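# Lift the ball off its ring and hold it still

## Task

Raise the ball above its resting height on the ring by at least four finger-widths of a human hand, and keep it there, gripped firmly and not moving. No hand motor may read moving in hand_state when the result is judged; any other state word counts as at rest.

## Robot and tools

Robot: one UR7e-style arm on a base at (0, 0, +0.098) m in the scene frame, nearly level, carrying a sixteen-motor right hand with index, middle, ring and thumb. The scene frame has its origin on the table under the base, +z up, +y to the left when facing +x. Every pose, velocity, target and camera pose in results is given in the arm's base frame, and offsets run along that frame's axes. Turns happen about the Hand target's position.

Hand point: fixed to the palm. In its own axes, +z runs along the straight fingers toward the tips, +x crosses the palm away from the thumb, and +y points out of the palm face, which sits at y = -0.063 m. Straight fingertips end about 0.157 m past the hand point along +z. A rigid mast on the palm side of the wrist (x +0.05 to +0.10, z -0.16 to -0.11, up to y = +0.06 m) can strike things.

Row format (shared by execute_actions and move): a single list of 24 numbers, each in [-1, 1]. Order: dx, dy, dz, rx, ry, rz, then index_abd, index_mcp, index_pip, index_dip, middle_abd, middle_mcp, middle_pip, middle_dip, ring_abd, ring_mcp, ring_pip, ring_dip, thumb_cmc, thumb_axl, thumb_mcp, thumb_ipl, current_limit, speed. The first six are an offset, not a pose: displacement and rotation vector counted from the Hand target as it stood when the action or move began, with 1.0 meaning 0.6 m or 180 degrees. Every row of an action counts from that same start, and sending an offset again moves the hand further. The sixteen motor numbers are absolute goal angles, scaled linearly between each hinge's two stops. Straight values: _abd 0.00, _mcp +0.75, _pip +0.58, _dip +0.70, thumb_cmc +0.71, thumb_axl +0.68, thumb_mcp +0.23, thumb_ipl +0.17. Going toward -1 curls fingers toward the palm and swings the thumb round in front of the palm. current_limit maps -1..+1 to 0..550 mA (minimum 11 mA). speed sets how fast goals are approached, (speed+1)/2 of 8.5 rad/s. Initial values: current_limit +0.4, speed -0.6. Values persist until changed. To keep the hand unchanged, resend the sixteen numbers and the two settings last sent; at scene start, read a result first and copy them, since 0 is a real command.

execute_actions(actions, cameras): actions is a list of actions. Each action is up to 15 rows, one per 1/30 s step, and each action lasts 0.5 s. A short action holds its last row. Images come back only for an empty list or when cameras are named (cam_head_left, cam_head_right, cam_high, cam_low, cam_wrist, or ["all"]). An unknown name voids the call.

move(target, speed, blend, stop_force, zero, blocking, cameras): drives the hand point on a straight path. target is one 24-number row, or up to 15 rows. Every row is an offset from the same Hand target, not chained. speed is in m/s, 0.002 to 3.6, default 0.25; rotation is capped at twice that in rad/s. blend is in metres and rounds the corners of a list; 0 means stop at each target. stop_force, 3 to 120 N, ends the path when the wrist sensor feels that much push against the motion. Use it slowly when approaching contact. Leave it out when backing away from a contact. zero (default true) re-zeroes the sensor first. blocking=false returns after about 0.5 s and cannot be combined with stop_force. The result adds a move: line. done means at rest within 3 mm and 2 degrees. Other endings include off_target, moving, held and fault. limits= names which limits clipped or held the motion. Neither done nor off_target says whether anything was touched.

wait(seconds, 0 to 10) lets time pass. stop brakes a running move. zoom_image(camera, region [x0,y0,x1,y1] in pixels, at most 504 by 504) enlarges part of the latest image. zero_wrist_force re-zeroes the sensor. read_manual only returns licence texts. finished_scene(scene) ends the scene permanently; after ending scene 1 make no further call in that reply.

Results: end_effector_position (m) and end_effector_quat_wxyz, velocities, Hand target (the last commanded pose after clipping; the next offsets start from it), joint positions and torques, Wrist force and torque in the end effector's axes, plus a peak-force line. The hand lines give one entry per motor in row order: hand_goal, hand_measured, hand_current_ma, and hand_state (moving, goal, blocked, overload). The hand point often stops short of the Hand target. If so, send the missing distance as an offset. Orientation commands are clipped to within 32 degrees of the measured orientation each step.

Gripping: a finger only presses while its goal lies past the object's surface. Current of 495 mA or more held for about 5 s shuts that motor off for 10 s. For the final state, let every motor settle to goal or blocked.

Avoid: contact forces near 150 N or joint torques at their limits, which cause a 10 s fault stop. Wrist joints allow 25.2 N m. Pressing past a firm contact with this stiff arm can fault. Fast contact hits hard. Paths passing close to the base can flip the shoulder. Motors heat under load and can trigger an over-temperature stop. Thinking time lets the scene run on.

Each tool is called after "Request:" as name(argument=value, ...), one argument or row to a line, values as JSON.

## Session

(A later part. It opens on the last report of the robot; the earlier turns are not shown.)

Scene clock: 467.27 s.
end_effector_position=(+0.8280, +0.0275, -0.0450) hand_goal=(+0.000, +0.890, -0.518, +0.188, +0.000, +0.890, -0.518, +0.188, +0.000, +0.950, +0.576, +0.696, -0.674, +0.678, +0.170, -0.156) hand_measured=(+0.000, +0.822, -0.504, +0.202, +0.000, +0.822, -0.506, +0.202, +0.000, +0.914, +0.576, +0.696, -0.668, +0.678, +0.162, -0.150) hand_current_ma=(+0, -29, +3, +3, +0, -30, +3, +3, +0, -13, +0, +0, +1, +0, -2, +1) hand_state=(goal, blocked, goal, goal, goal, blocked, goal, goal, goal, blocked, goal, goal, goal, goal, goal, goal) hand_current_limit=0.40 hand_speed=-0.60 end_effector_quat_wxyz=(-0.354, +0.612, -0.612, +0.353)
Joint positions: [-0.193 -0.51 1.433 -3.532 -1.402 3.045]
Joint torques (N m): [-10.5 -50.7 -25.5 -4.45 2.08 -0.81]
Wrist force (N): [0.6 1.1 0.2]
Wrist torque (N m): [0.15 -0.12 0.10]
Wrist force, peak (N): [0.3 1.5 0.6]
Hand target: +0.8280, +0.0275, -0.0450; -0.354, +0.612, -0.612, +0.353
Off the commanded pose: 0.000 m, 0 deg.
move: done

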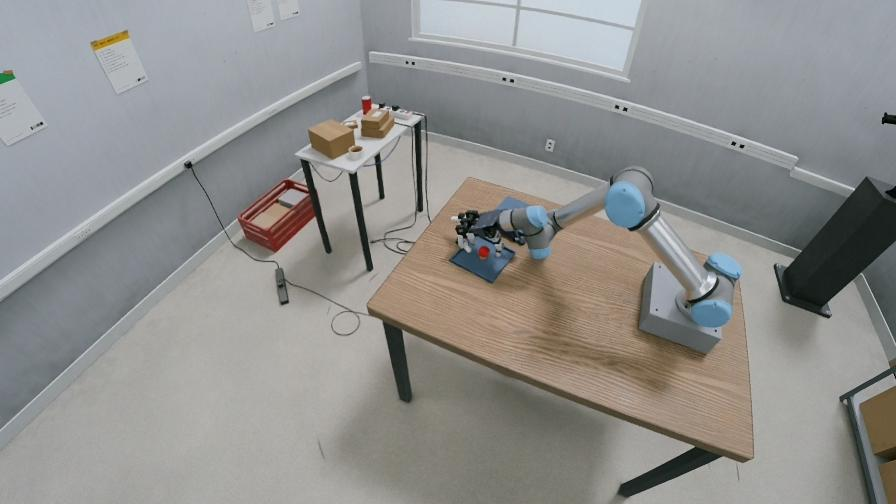

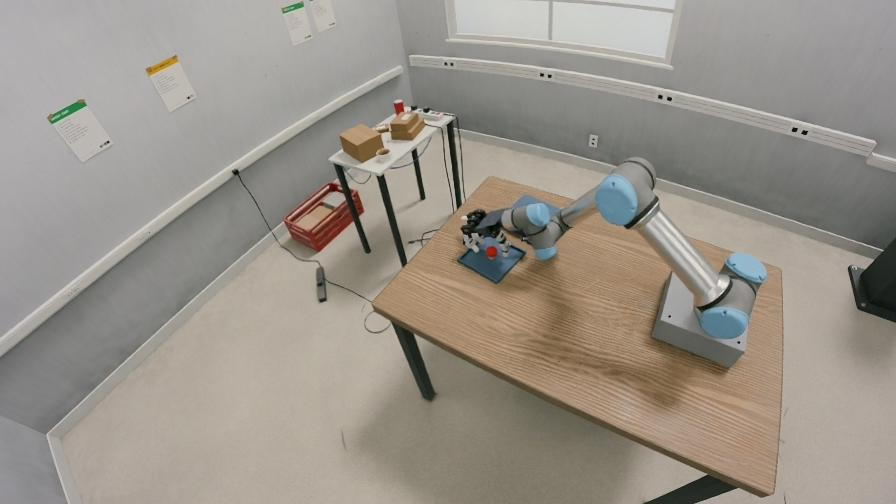

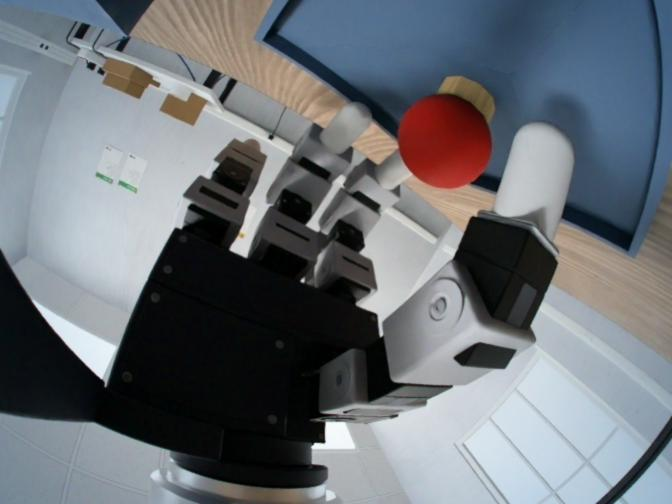

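Request:
move(
  target=[0.0, 0.0058, -0.0167, 0, 0, 0, 0, 0.753, -0.518, 0.188, 0, 0.753, -0.518, 0.188, 0, 0.95, 0.576, 0.696, -0.674, 0.678, 0.169, -0.157, 0.4, -0.8],
  speed=0.03,
  stop_force=6,
  cameras=["all"],
)

Request:
zoom_image(
  camera="cam_head_left",
  region=[445, 215, 525, 285],
)

Request:
zoom_image(
  camera="cam_wrist",
  region=[300, 30, 600, 255],
)

Scene clock: 512.37 s.
end_effector_position=(+0.8280, +0.0310, -0.0550) hand_goal=(+0.000, +0.754, -0.518, +0.188, +0.000, +0.754, -0.518, +0.188, +0.000, +0.950, +0.576, +0.696, -0.674, +0.678, +0.170, -0.156) hand_measured=(+0.000, +0.738, -0.504, +0.202, +0.000, +0.736, -0.506, +0.202, +0.000, +0.914, +0.576, +0.696, -0.668, +0.678, +0.162, -0.150) hand_current_ma=(+0, -4, +3, +3, +0, -5, +3, +3, +0, -13, +0, +0, +1, +0, -2, +1) hand_state=(goal, goal, goal, goal, goal, goal, goal, goal, goal, blocked, goal, goal, goal, goal, goal, goal) hand_current_limit=0.40 hand_speed=-0.80 end_effector_quat_wxyz=(-0.354, +0.612, -0.612, +0.353)
Joint positions: [-0.188 -0.491 1.426 -3.545 -1.407 3.047]
Joint torques (N m): [10.44 -50.35 -25.22 -4.41 -1.22 1.29]
Wrist force (N): [0.3 0.8 0.3]
Wrist torque (N m): [0.11 -0.10 -0.01]
Wrist force, peak (N): [0.5 1.3 0.4]
Hand target: +0.8280, +0.0310, -0.0550; -0.354, +0.612, -0.612, +0.353
Off the commanded pose: 0.000 m, 0 deg.
move: done

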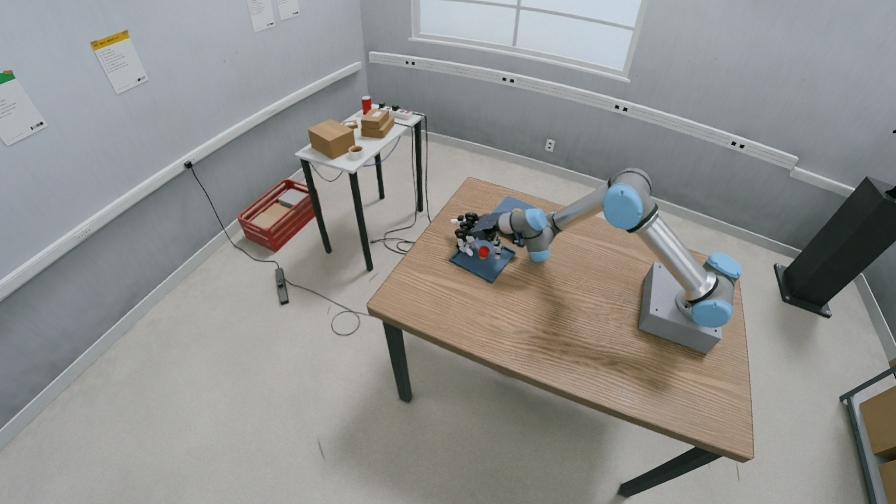

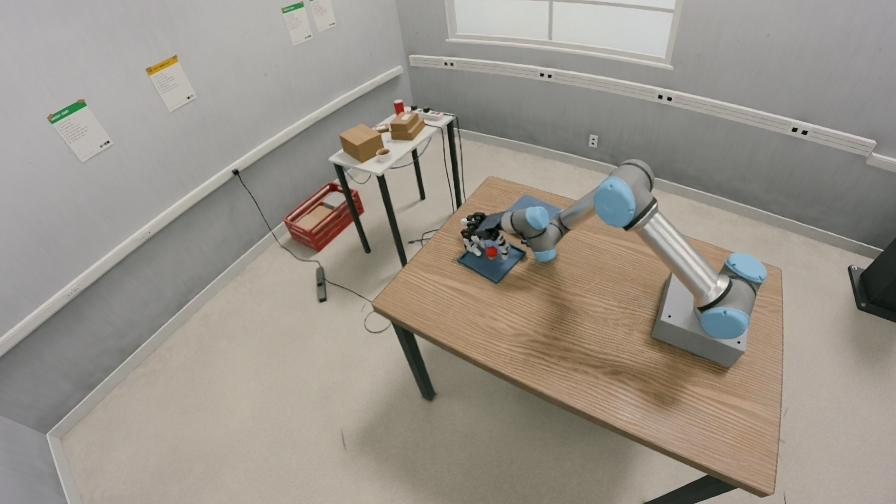

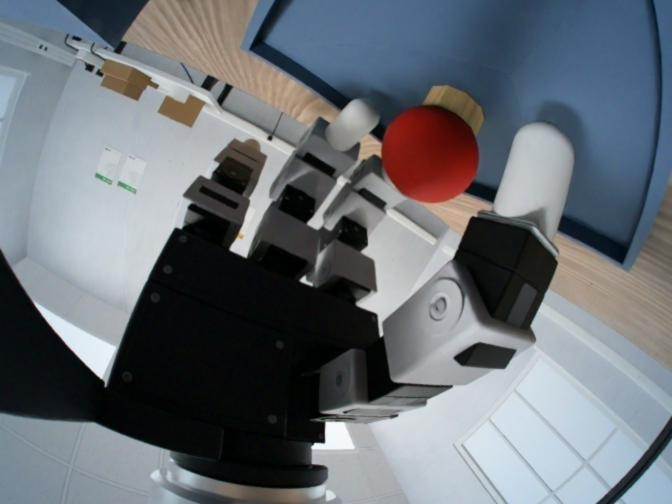

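Scaled by 6.300 from the camera's 896x504 image, which has a finer 1280x720 frame.

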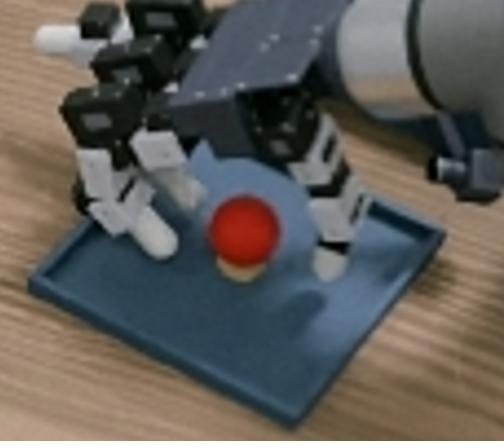

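Scaled by 1.680 from the camera's 672x504 image, which has a finer 960x720 frame.

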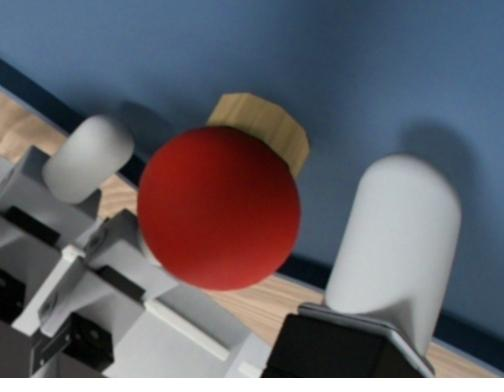

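Request:
move(
  target=[0.0, 0.0, 0.0, 0, 0, 0, 0, 0.41, -0.518, 0.188, 0, 0.41, -0.518, 0.188, 0, 0.95, 0.576, 0.696, -0.674, 0.678, -0.035, -0.157, 0.4, -0.9],
  speed=0.03,
  cameras=["all"],
)

Request:
zoom_image(
  camera="cam_head_left",
  region=[445, 215, 525, 285],
)

Request:
zoom_image(
  camera="cam_wrist",
  region=[300, 30, 600, 255],
)

Scene clock: 523.87 s.
end_effector_position=(+0.8280, +0.0310, -0.0550) hand_goal=(+0.000, +0.410, -0.518, +0.188, +0.000, +0.410, -0.518, +0.188, +0.000, +0.950, +0.576, +0.696, -0.674, +0.678, -0.034, -0.156) hand_measured=(+0.000, +0.520, -0.504, +0.202, +0.000, +0.516, -0.506, +0.202, +0.000, +0.914, +0.576, +0.696, -0.668, +0.678, -0.004, -0.148) hand_current_ma=(+0, +39, +4, +3, +0, +35, +3, +3, +0, -13, +0, +0, +1, +0, +13, +2) hand_state=(goal, moving, moving, goal, goal, moving, goal, goal, goal, blocked, goal, goal, goal, goal, blocked, goal) hand_current_limit=0.40 hand_speed=-0.90 end_effector_quat_wxyz=(-0.354, +0.612, -0.612, +0.353)
Joint positions: [-0.188 -0.491 1.426 -3.545 -1.407 3.047]
Joint torques (N m): [10.77 -50.51 -24.37 -4.15 -1.13 1.48]
Wrist force (N): [0.5 -0.1 1.0]
Wrist torque (N m): [0.15 -0.12 0.01]
Wrist force, peak (N): [0.6 1.3 0.1]
Hand target: +0.8280, +0.0310, -0.0550; -0.354, +0.612, -0.612, +0.353
Off the commanded pose: 0.000 m, 0 deg.
move: done

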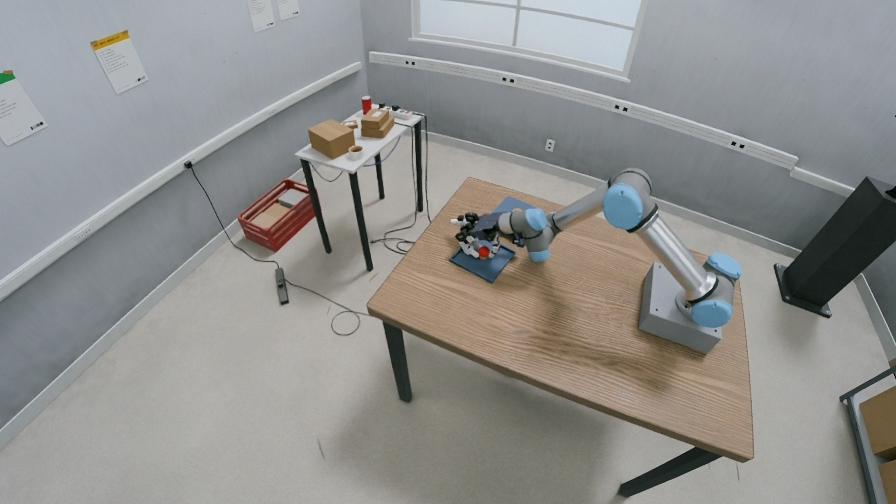

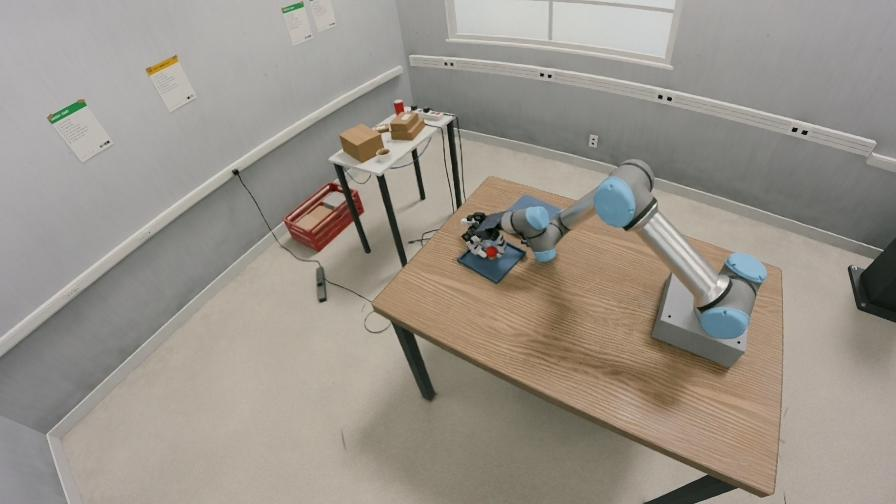

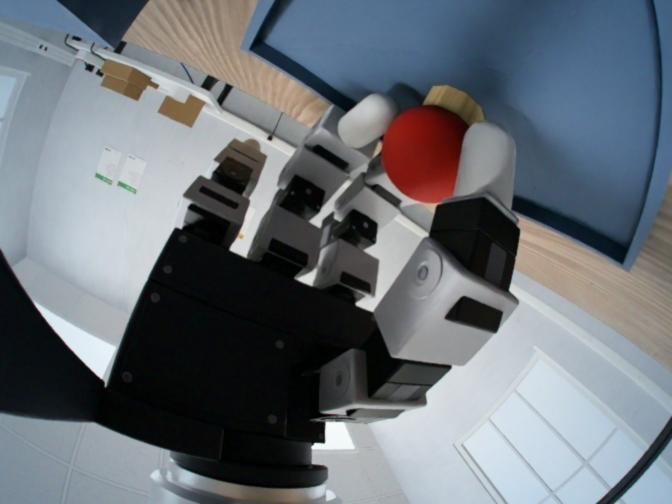

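Scaled by 6.300 from the camera's 896x504 image, which has a finer 1280x720 frame.

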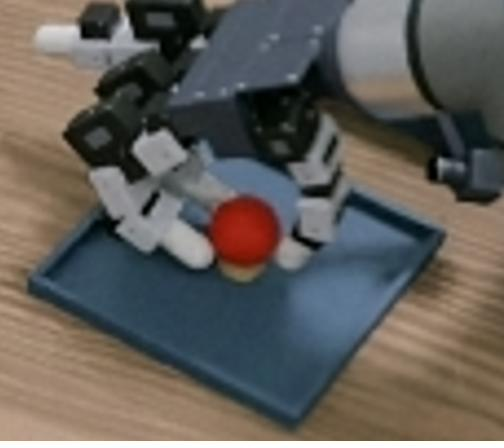

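Scaled by 1.680 from the camera's 672x504 image, which has a finer 960x720 frame.

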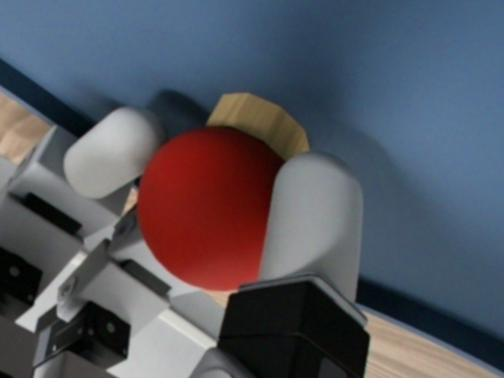

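Request:
execute_actions(
  actions=[
    [[0,0,0,0,0,0, 0,0.401,-0.570,0.180, 0,0.401,-0.570,0.180, 0,0.95,0.576,0.696, -0.674,0.678,-0.146,-0.218, 0.4,-0.8]],
    [[0,0,0,0,0,0, 0,0.281,-0.635,0.159, 0,0.281,-0.635,0.159, 0,0.95,0.576,0.696, -0.674,0.678,-0.288,-0.288, 0.4,-0.8]],
  ],
  cameras=["all"],
)

Request:
zoom_image(
  camera="cam_head_left",
  region=[445, 215, 525, 285],
)

Request:
zoom_image(
  camera="cam_wrist",
  region=[300, 30, 600, 255],
)

Scene clock: 539.93 s.
end_effector_position=(+0.8280, +0.0310, -0.0550) hand_goal=(+0.000, +0.282, -0.634, +0.160, +0.000, +0.282, -0.634, +0.160, +0.000, +0.950, +0.576, +0.696, -0.674, +0.678, -0.288, -0.288) hand_measured=(+0.000, +0.510, -0.506, +0.196, +0.000, +0.508, -0.516, +0.198, +0.000, +0.914, +0.576, +0.696, -0.666, +0.678, -0.004, -0.148) hand_current_ma=(+0, +154, +64, +12, +0, +152, +58, +13, +0, -13, +0, +0, +1, +0, +271, +110) hand_state=(goal, blocked, blocked, blocked, goal, blocked, blocked, blocked, goal, blocked, goal, goal, goal, goal, blocked, blocked) hand_current_limit=0.40 hand_speed=-0.80 end_effector_quat_wxyz=(-0.354, +0.612, -0.612, +0.353)
Joint positions: [-0.188 -0.491 1.426 -3.545 -1.407 3.047]
Joint torques (N m): [10.43 -53.16 -16.51 -1.16 -0.64 1.69]
Wrist force (N): [0.6 0.2 0.8]
Wrist torque (N m): [0.15 -0.12 0.02]
Wrist force, peak (N): [0.6 -1.0 1.8]
Hand target: +0.8280, +0.0310, -0.0550; -0.354, +0.612, -0.612, +0.353
Off the commanded pose: 0.000 m, 0 deg.

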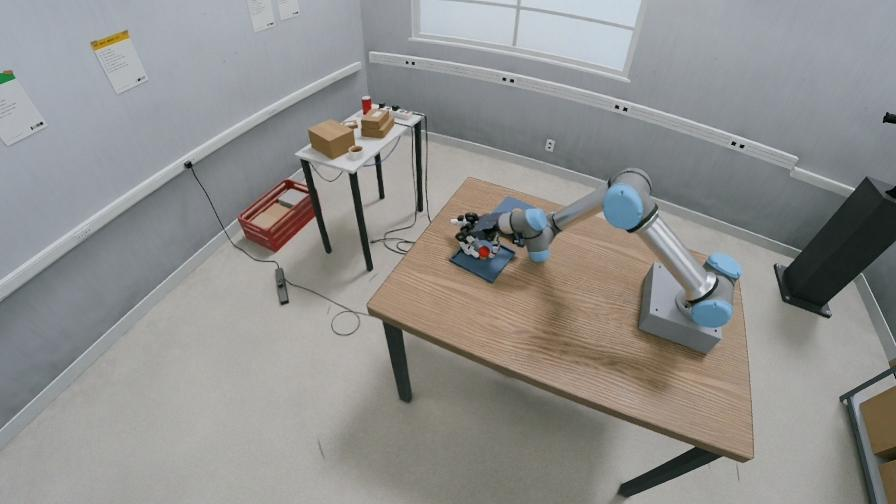

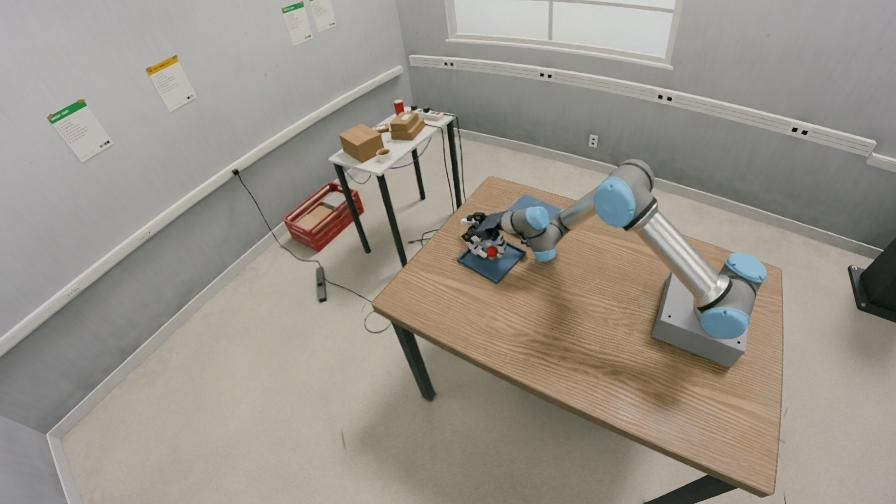

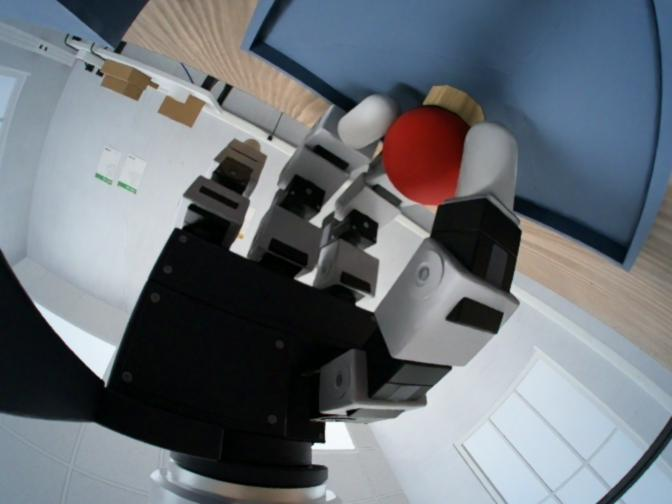

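Scaled by 6.300 from the camera's 896x504 image, which has a finer 1280x720 frame.

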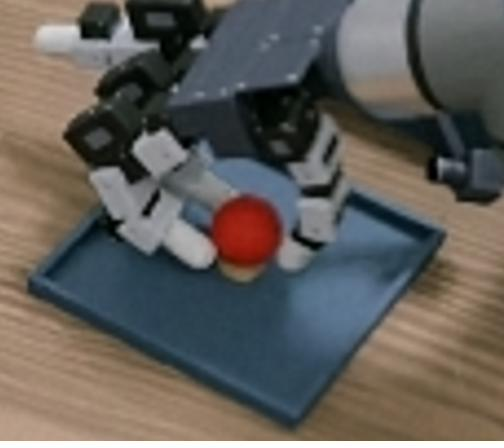

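Scaled by 1.680 from the camera's 672x504 image, which has a finer 960x720 frame.

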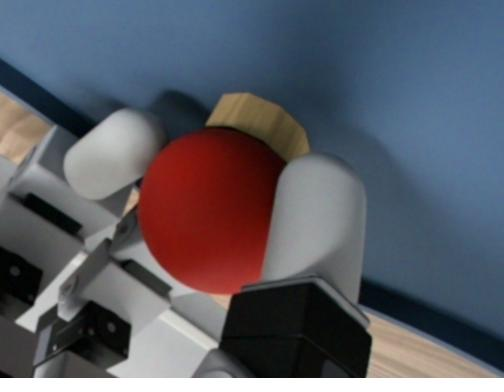

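Request:
move(
  target=[
    [0,0,0,0,0,0, 0,0.233,-0.661,0.150, 0,0.233,-0.661,0.150, 0,0.95,0.576,0.696, -0.674,0.678,-0.345,-0.315, 0.4,-0.8],
    [0,0,0.2,0,0,0, 0,0.233,-0.661,0.150, 0,0.233,-0.661,0.150, 0,0.95,0.576,0.696, -0.674,0.678,-0.345,-0.315, 0.4,-0.8],
  ],
  speed=0.12,
  cameras=["all"],
)

Request:
zoom_image(
  camera="cam_head_left",
  region=[430, 185, 530, 285],
)

Request:
zoom_image(
  camera="cam_wrist",
  region=[300, 30, 600, 255],
)

Scene clock: 552.93 s.
end_effector_position=(+0.8280, +0.0311, +0.0649) hand_goal=(+0.000, +0.234, -0.660, +0.150, +0.000, +0.234, -0.660, +0.150, +0.000, +0.950, +0.576, +0.696, -0.674, +0.678, -0.344, -0.314) hand_measured=(+0.006, +0.506, -0.508, +0.196, -0.004, +0.502, -0.520, +0.198, +0.000, +0.914, +0.576, +0.696, -0.662, +0.678, -0.004, -0.148) hand_current_ma=(+0, +196, +82, +17, +0, +192, +74, +18, +0, -13, +0, +0, +2, +0, +346, +138) hand_state=(goal, blocked, blocked, blocked, goal, blocked, blocked, blocked, goal, blocked, goal, goal, goal, goal, blocked, blocked) hand_current_limit=0.40 hand_speed=-0.80 end_effector_quat_wxyz=(-0.354, +0.612, -0.612, +0.353)
Joint positions: [-0.188 -0.705 1.466 -3.371 -1.407 3.047]
Joint torques (N m): [-7.51 -63.12 -11.62 -1.12 1.83 -0.9]
Wrist force (N): [0.4 1.3 0.1]
Wrist torque (N m): [0.18 -0.09 0.00]
Wrist force, peak (N): [0.6 2.2 0.7]
Hand target: +0.8280, +0.0310, +0.0650; -0.354, +0.612, -0.612, +0.353
Off the commanded pose: 0.000 m, 0 deg.
move: done

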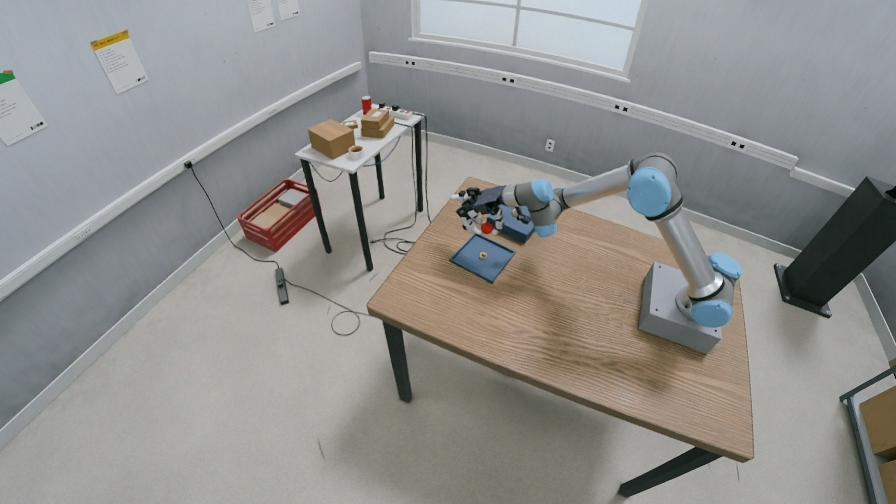

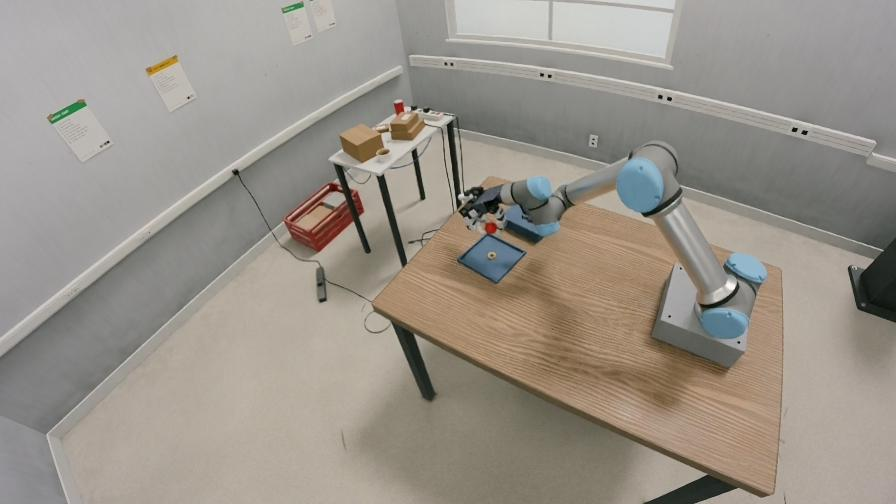

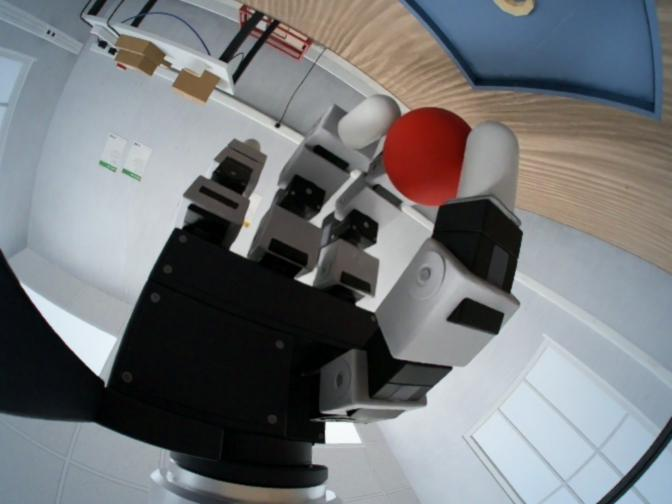

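Scaled by 5.040 from the camera's 896x504 image, which has a finer 1280x720 frame.

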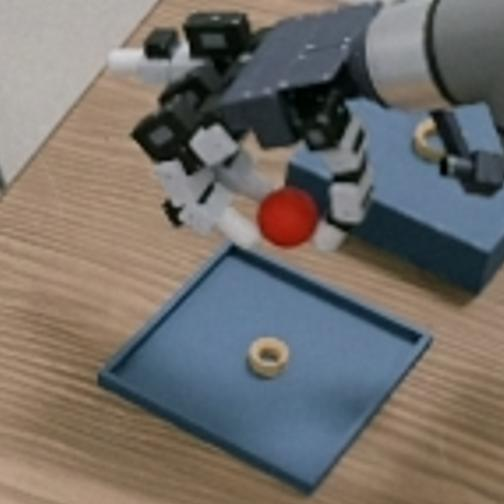

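Scaled by 1.680 from the camera's 672x504 image, which has a finer 960x720 frame.

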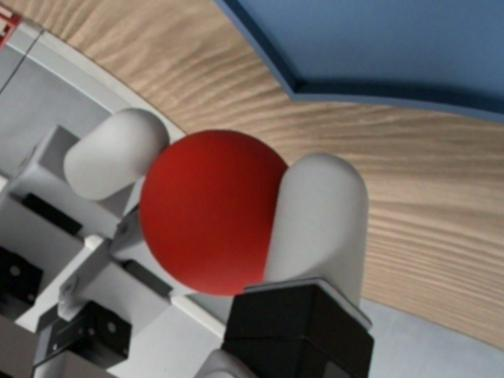

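Request:
move(
  target=[-0.2683,0,0,0,0,0, 0,0.233,-0.661,0.150, 0,0.233,-0.661,0.150, 0,0.95,0.576,0.696, -0.674,0.678,-0.345,-0.315, 0.4,-0.8],
  speed=0.15,
  cameras=["cam_head_left", "cam_head_right"],
)

Request:
zoom_image(
  camera="cam_head_left",
  region=[488, 208, 568, 278],
)

Request:
zoom_image(
  camera="cam_head_right",
  region=[488, 208, 568, 278],
)

Request:
move(
  target=[0,0.4483,0,0,0,0, 0,0.233,-0.661,0.150, 0,0.233,-0.661,0.150, 0,0.95,0.576,0.696, -0.674,0.678,-0.345,-0.315, 0.4,-0.8],
  speed=0.15,
  cameras=["cam_head_left", "cam_head_right"],
)

Request:
zoom_image(
  camera="cam_head_left",
  region=[464, 251, 544, 321],
)

Request:
zoom_image(
  camera="cam_head_right",
  region=[464, 251, 544, 321],
)

Scene clock: 653.57 s.
end_effector_position=(+0.6671, +0.0310, +0.0650) hand_goal=(+0.000, +0.234, -0.660, +0.150, +0.000, +0.234, -0.660, +0.150, +0.000, +0.950, +0.576, +0.696, -0.674, +0.678, -0.344, -0.314) hand_measured=(+0.006, +0.506, -0.508, +0.196, -0.004, +0.502, -0.520, +0.198, +0.000, +0.914, +0.576, +0.696, -0.662, +0.678, -0.004, -0.148) hand_current_ma=(+0, +196, +82, +17, +0, +191, +74, +18, +0, -13, +0, +0, +3, +0, +346, +138) hand_state=(goal, blocked, blocked, blocked, goal, blocked, blocked, blocked, goal, blocked, goal, goal, goal, goal, blocked, blocked) hand_current_limit=0.40 hand_speed=-0.80 end_effector_quat_wxyz=(-0.354, +0.612, -0.612, +0.353)
Joint positions: [-0.249 -0.95 2.001 -3.656 -1.355 3.016]
Joint torques (N m): [-10.21 -47.16 -4.46 -4.4 2.44 -1.07]
Wrist force (N): [0.5 1.3 0.5]
Wrist torque (N m): [0.15 -0.11 0.19]
Wrist force, peak (N): [0.4 2.1 -0.1]
Hand target: +0.6670, +0.0310, +0.0650; -0.354, +0.612, -0.612, +0.353
Off the commanded pose: 0.000 m, 0 deg.
move: done
Images, in order (width x height): cam_head_left 896x504, cam_head_right 896x504.

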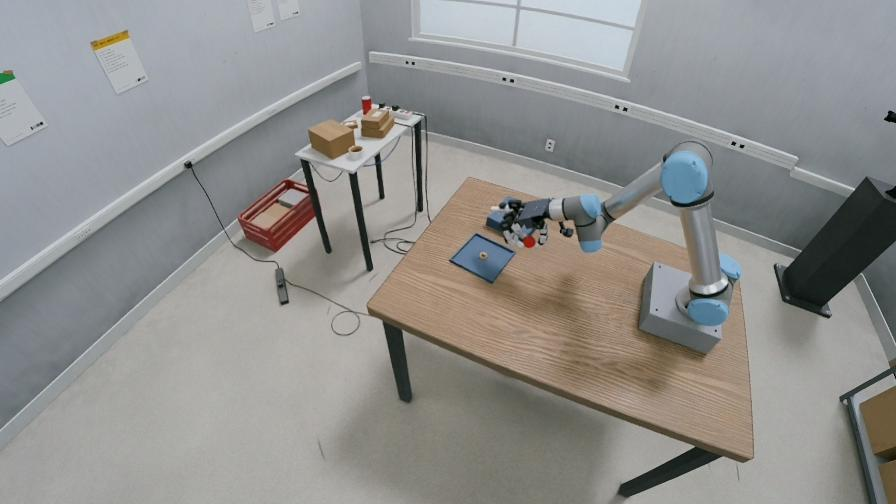

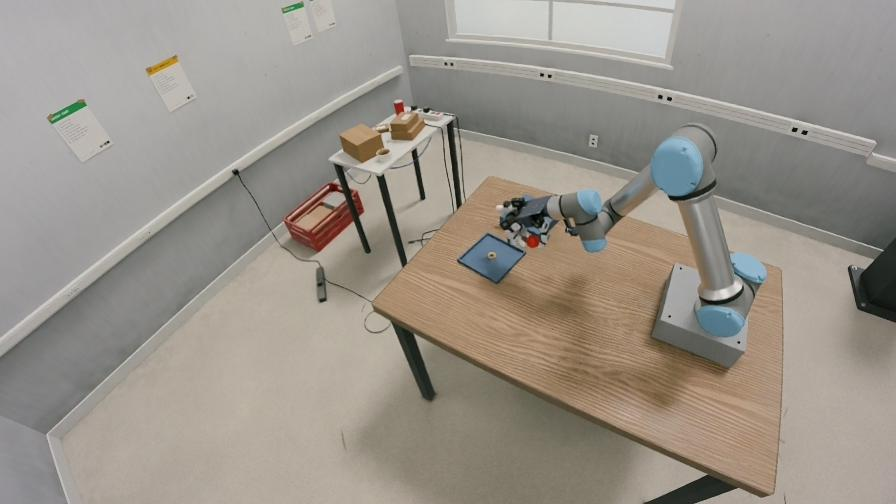

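Scaled by 6.300 from the camera's 896x504 image, which has a finer 1280x720 frame.

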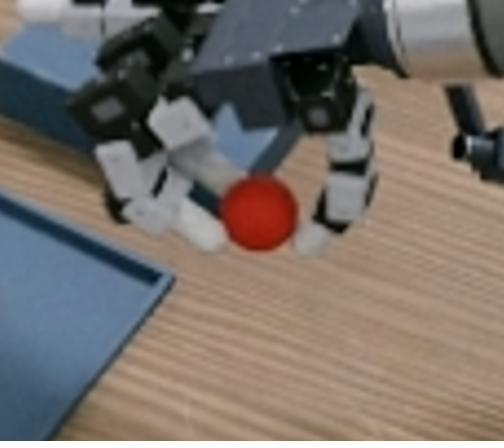

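Scaled by 6.300 from the camera's 896x504 image, which has a finer 1280x720 frame.

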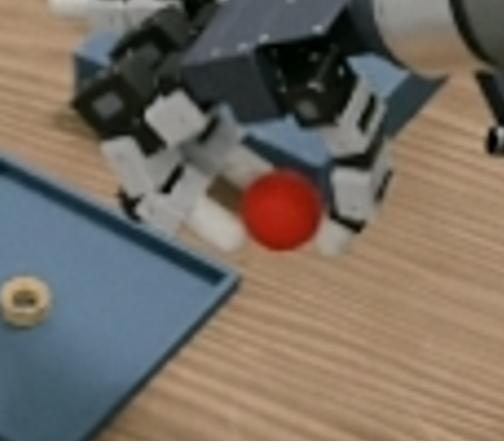

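Scene clock: 655.87 s.
end_effector_position=(+0.6670, +0.2999, +0.0650) hand_goal=(+0.000, +0.234, -0.660, +0.150, +0.000, +0.234, -0.660, +0.150, +0.000, +0.950, +0.576, +0.696, -0.674, +0.678, -0.344, -0.314) hand_measured=(+0.006, +0.506, -0.508, +0.196, -0.004, +0.502, -0.520, +0.198, +0.000, +0.914, +0.576, +0.696, -0.662, +0.678, -0.004, -0.148) hand_current_ma=(+1, +196, +82, +17, +0, +191, +74, +18, +0, -13, +0, +0, +3, +0, +346, +138) hand_state=(goal, blocked, blocked, blocked, goal, blocked, blocked, blocked, goal, blocked, goal, goal, goal, goal, blocked, blocked) hand_current_limit=0.40 hand_speed=-0.80 end_effector_quat_wxyz=(-0.354, +0.612, -0.612, +0.353)
Joint positions: [0.265 -0.852 1.782 -3.533 -1.798 3.277]
Joint torques (N m): [10.48 -39.31 -24.92 -0.96 -1.48 1.44]
Wrist force (N): [0.1 1.4 0.2]
Wrist torque (N m): [0.19 -0.06 -0.04]
Wrist force, peak (N): [1.7 1.4 0.5]
Hand target: +0.6670, +0.3000, +0.0650; -0.354, +0.612, -0.612, +0.353
Off the commanded pose: 0.000 m, 0 deg.
move: done
Images, in order (width x height): cam_head_left 896x504, cam_head_right 896x504.

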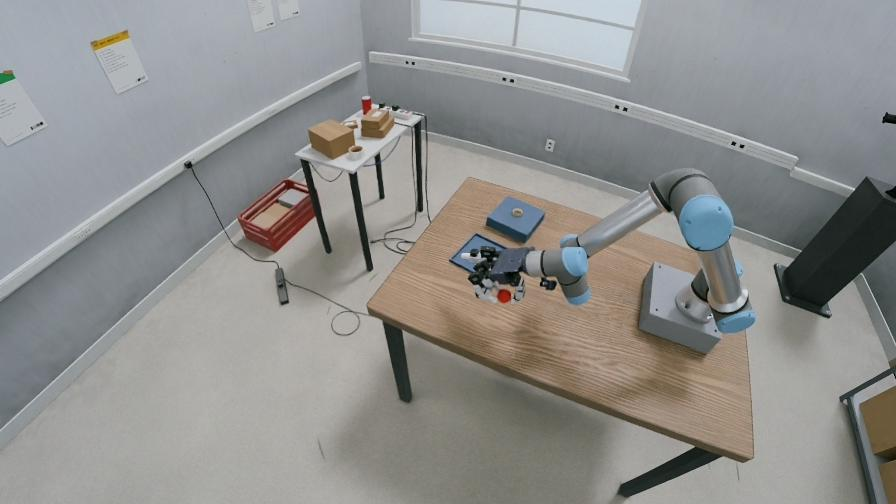

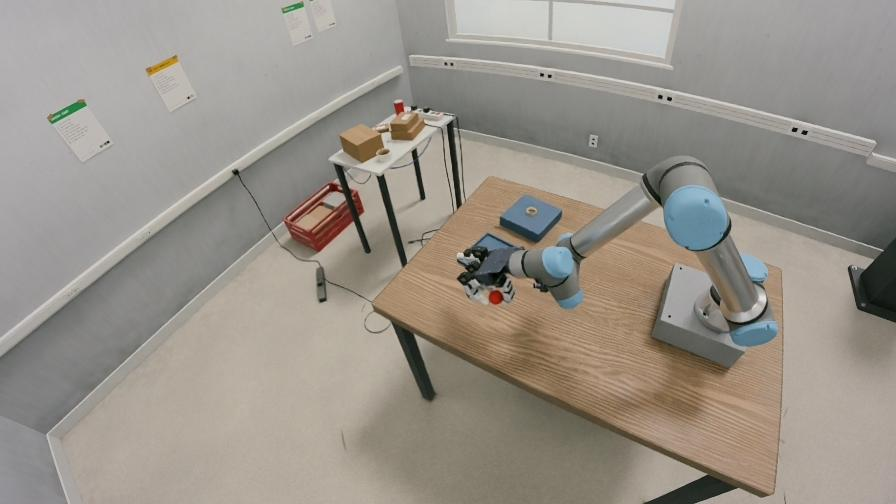

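Scaled by 6.300 from the camera's 896x504 image, which has a finer 1280x720 frame.

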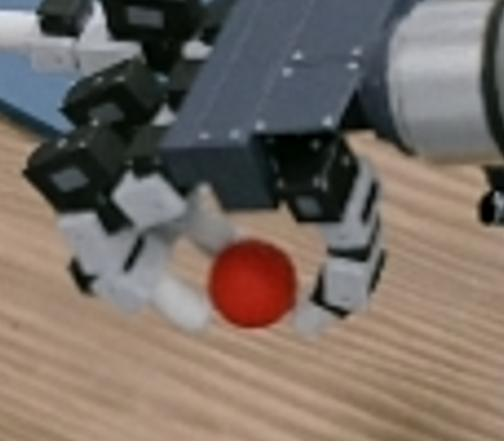

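Scaled by 6.300 from the camera's 896x504 image, which has a finer 1280x720 frame.

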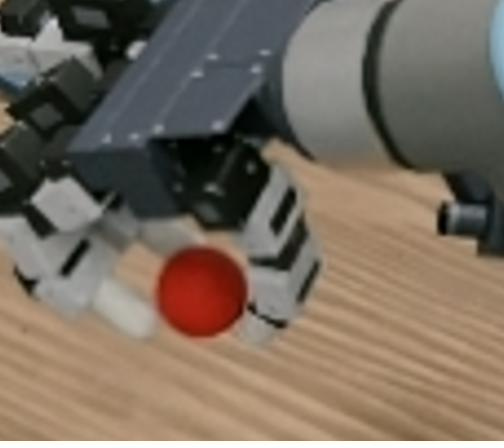

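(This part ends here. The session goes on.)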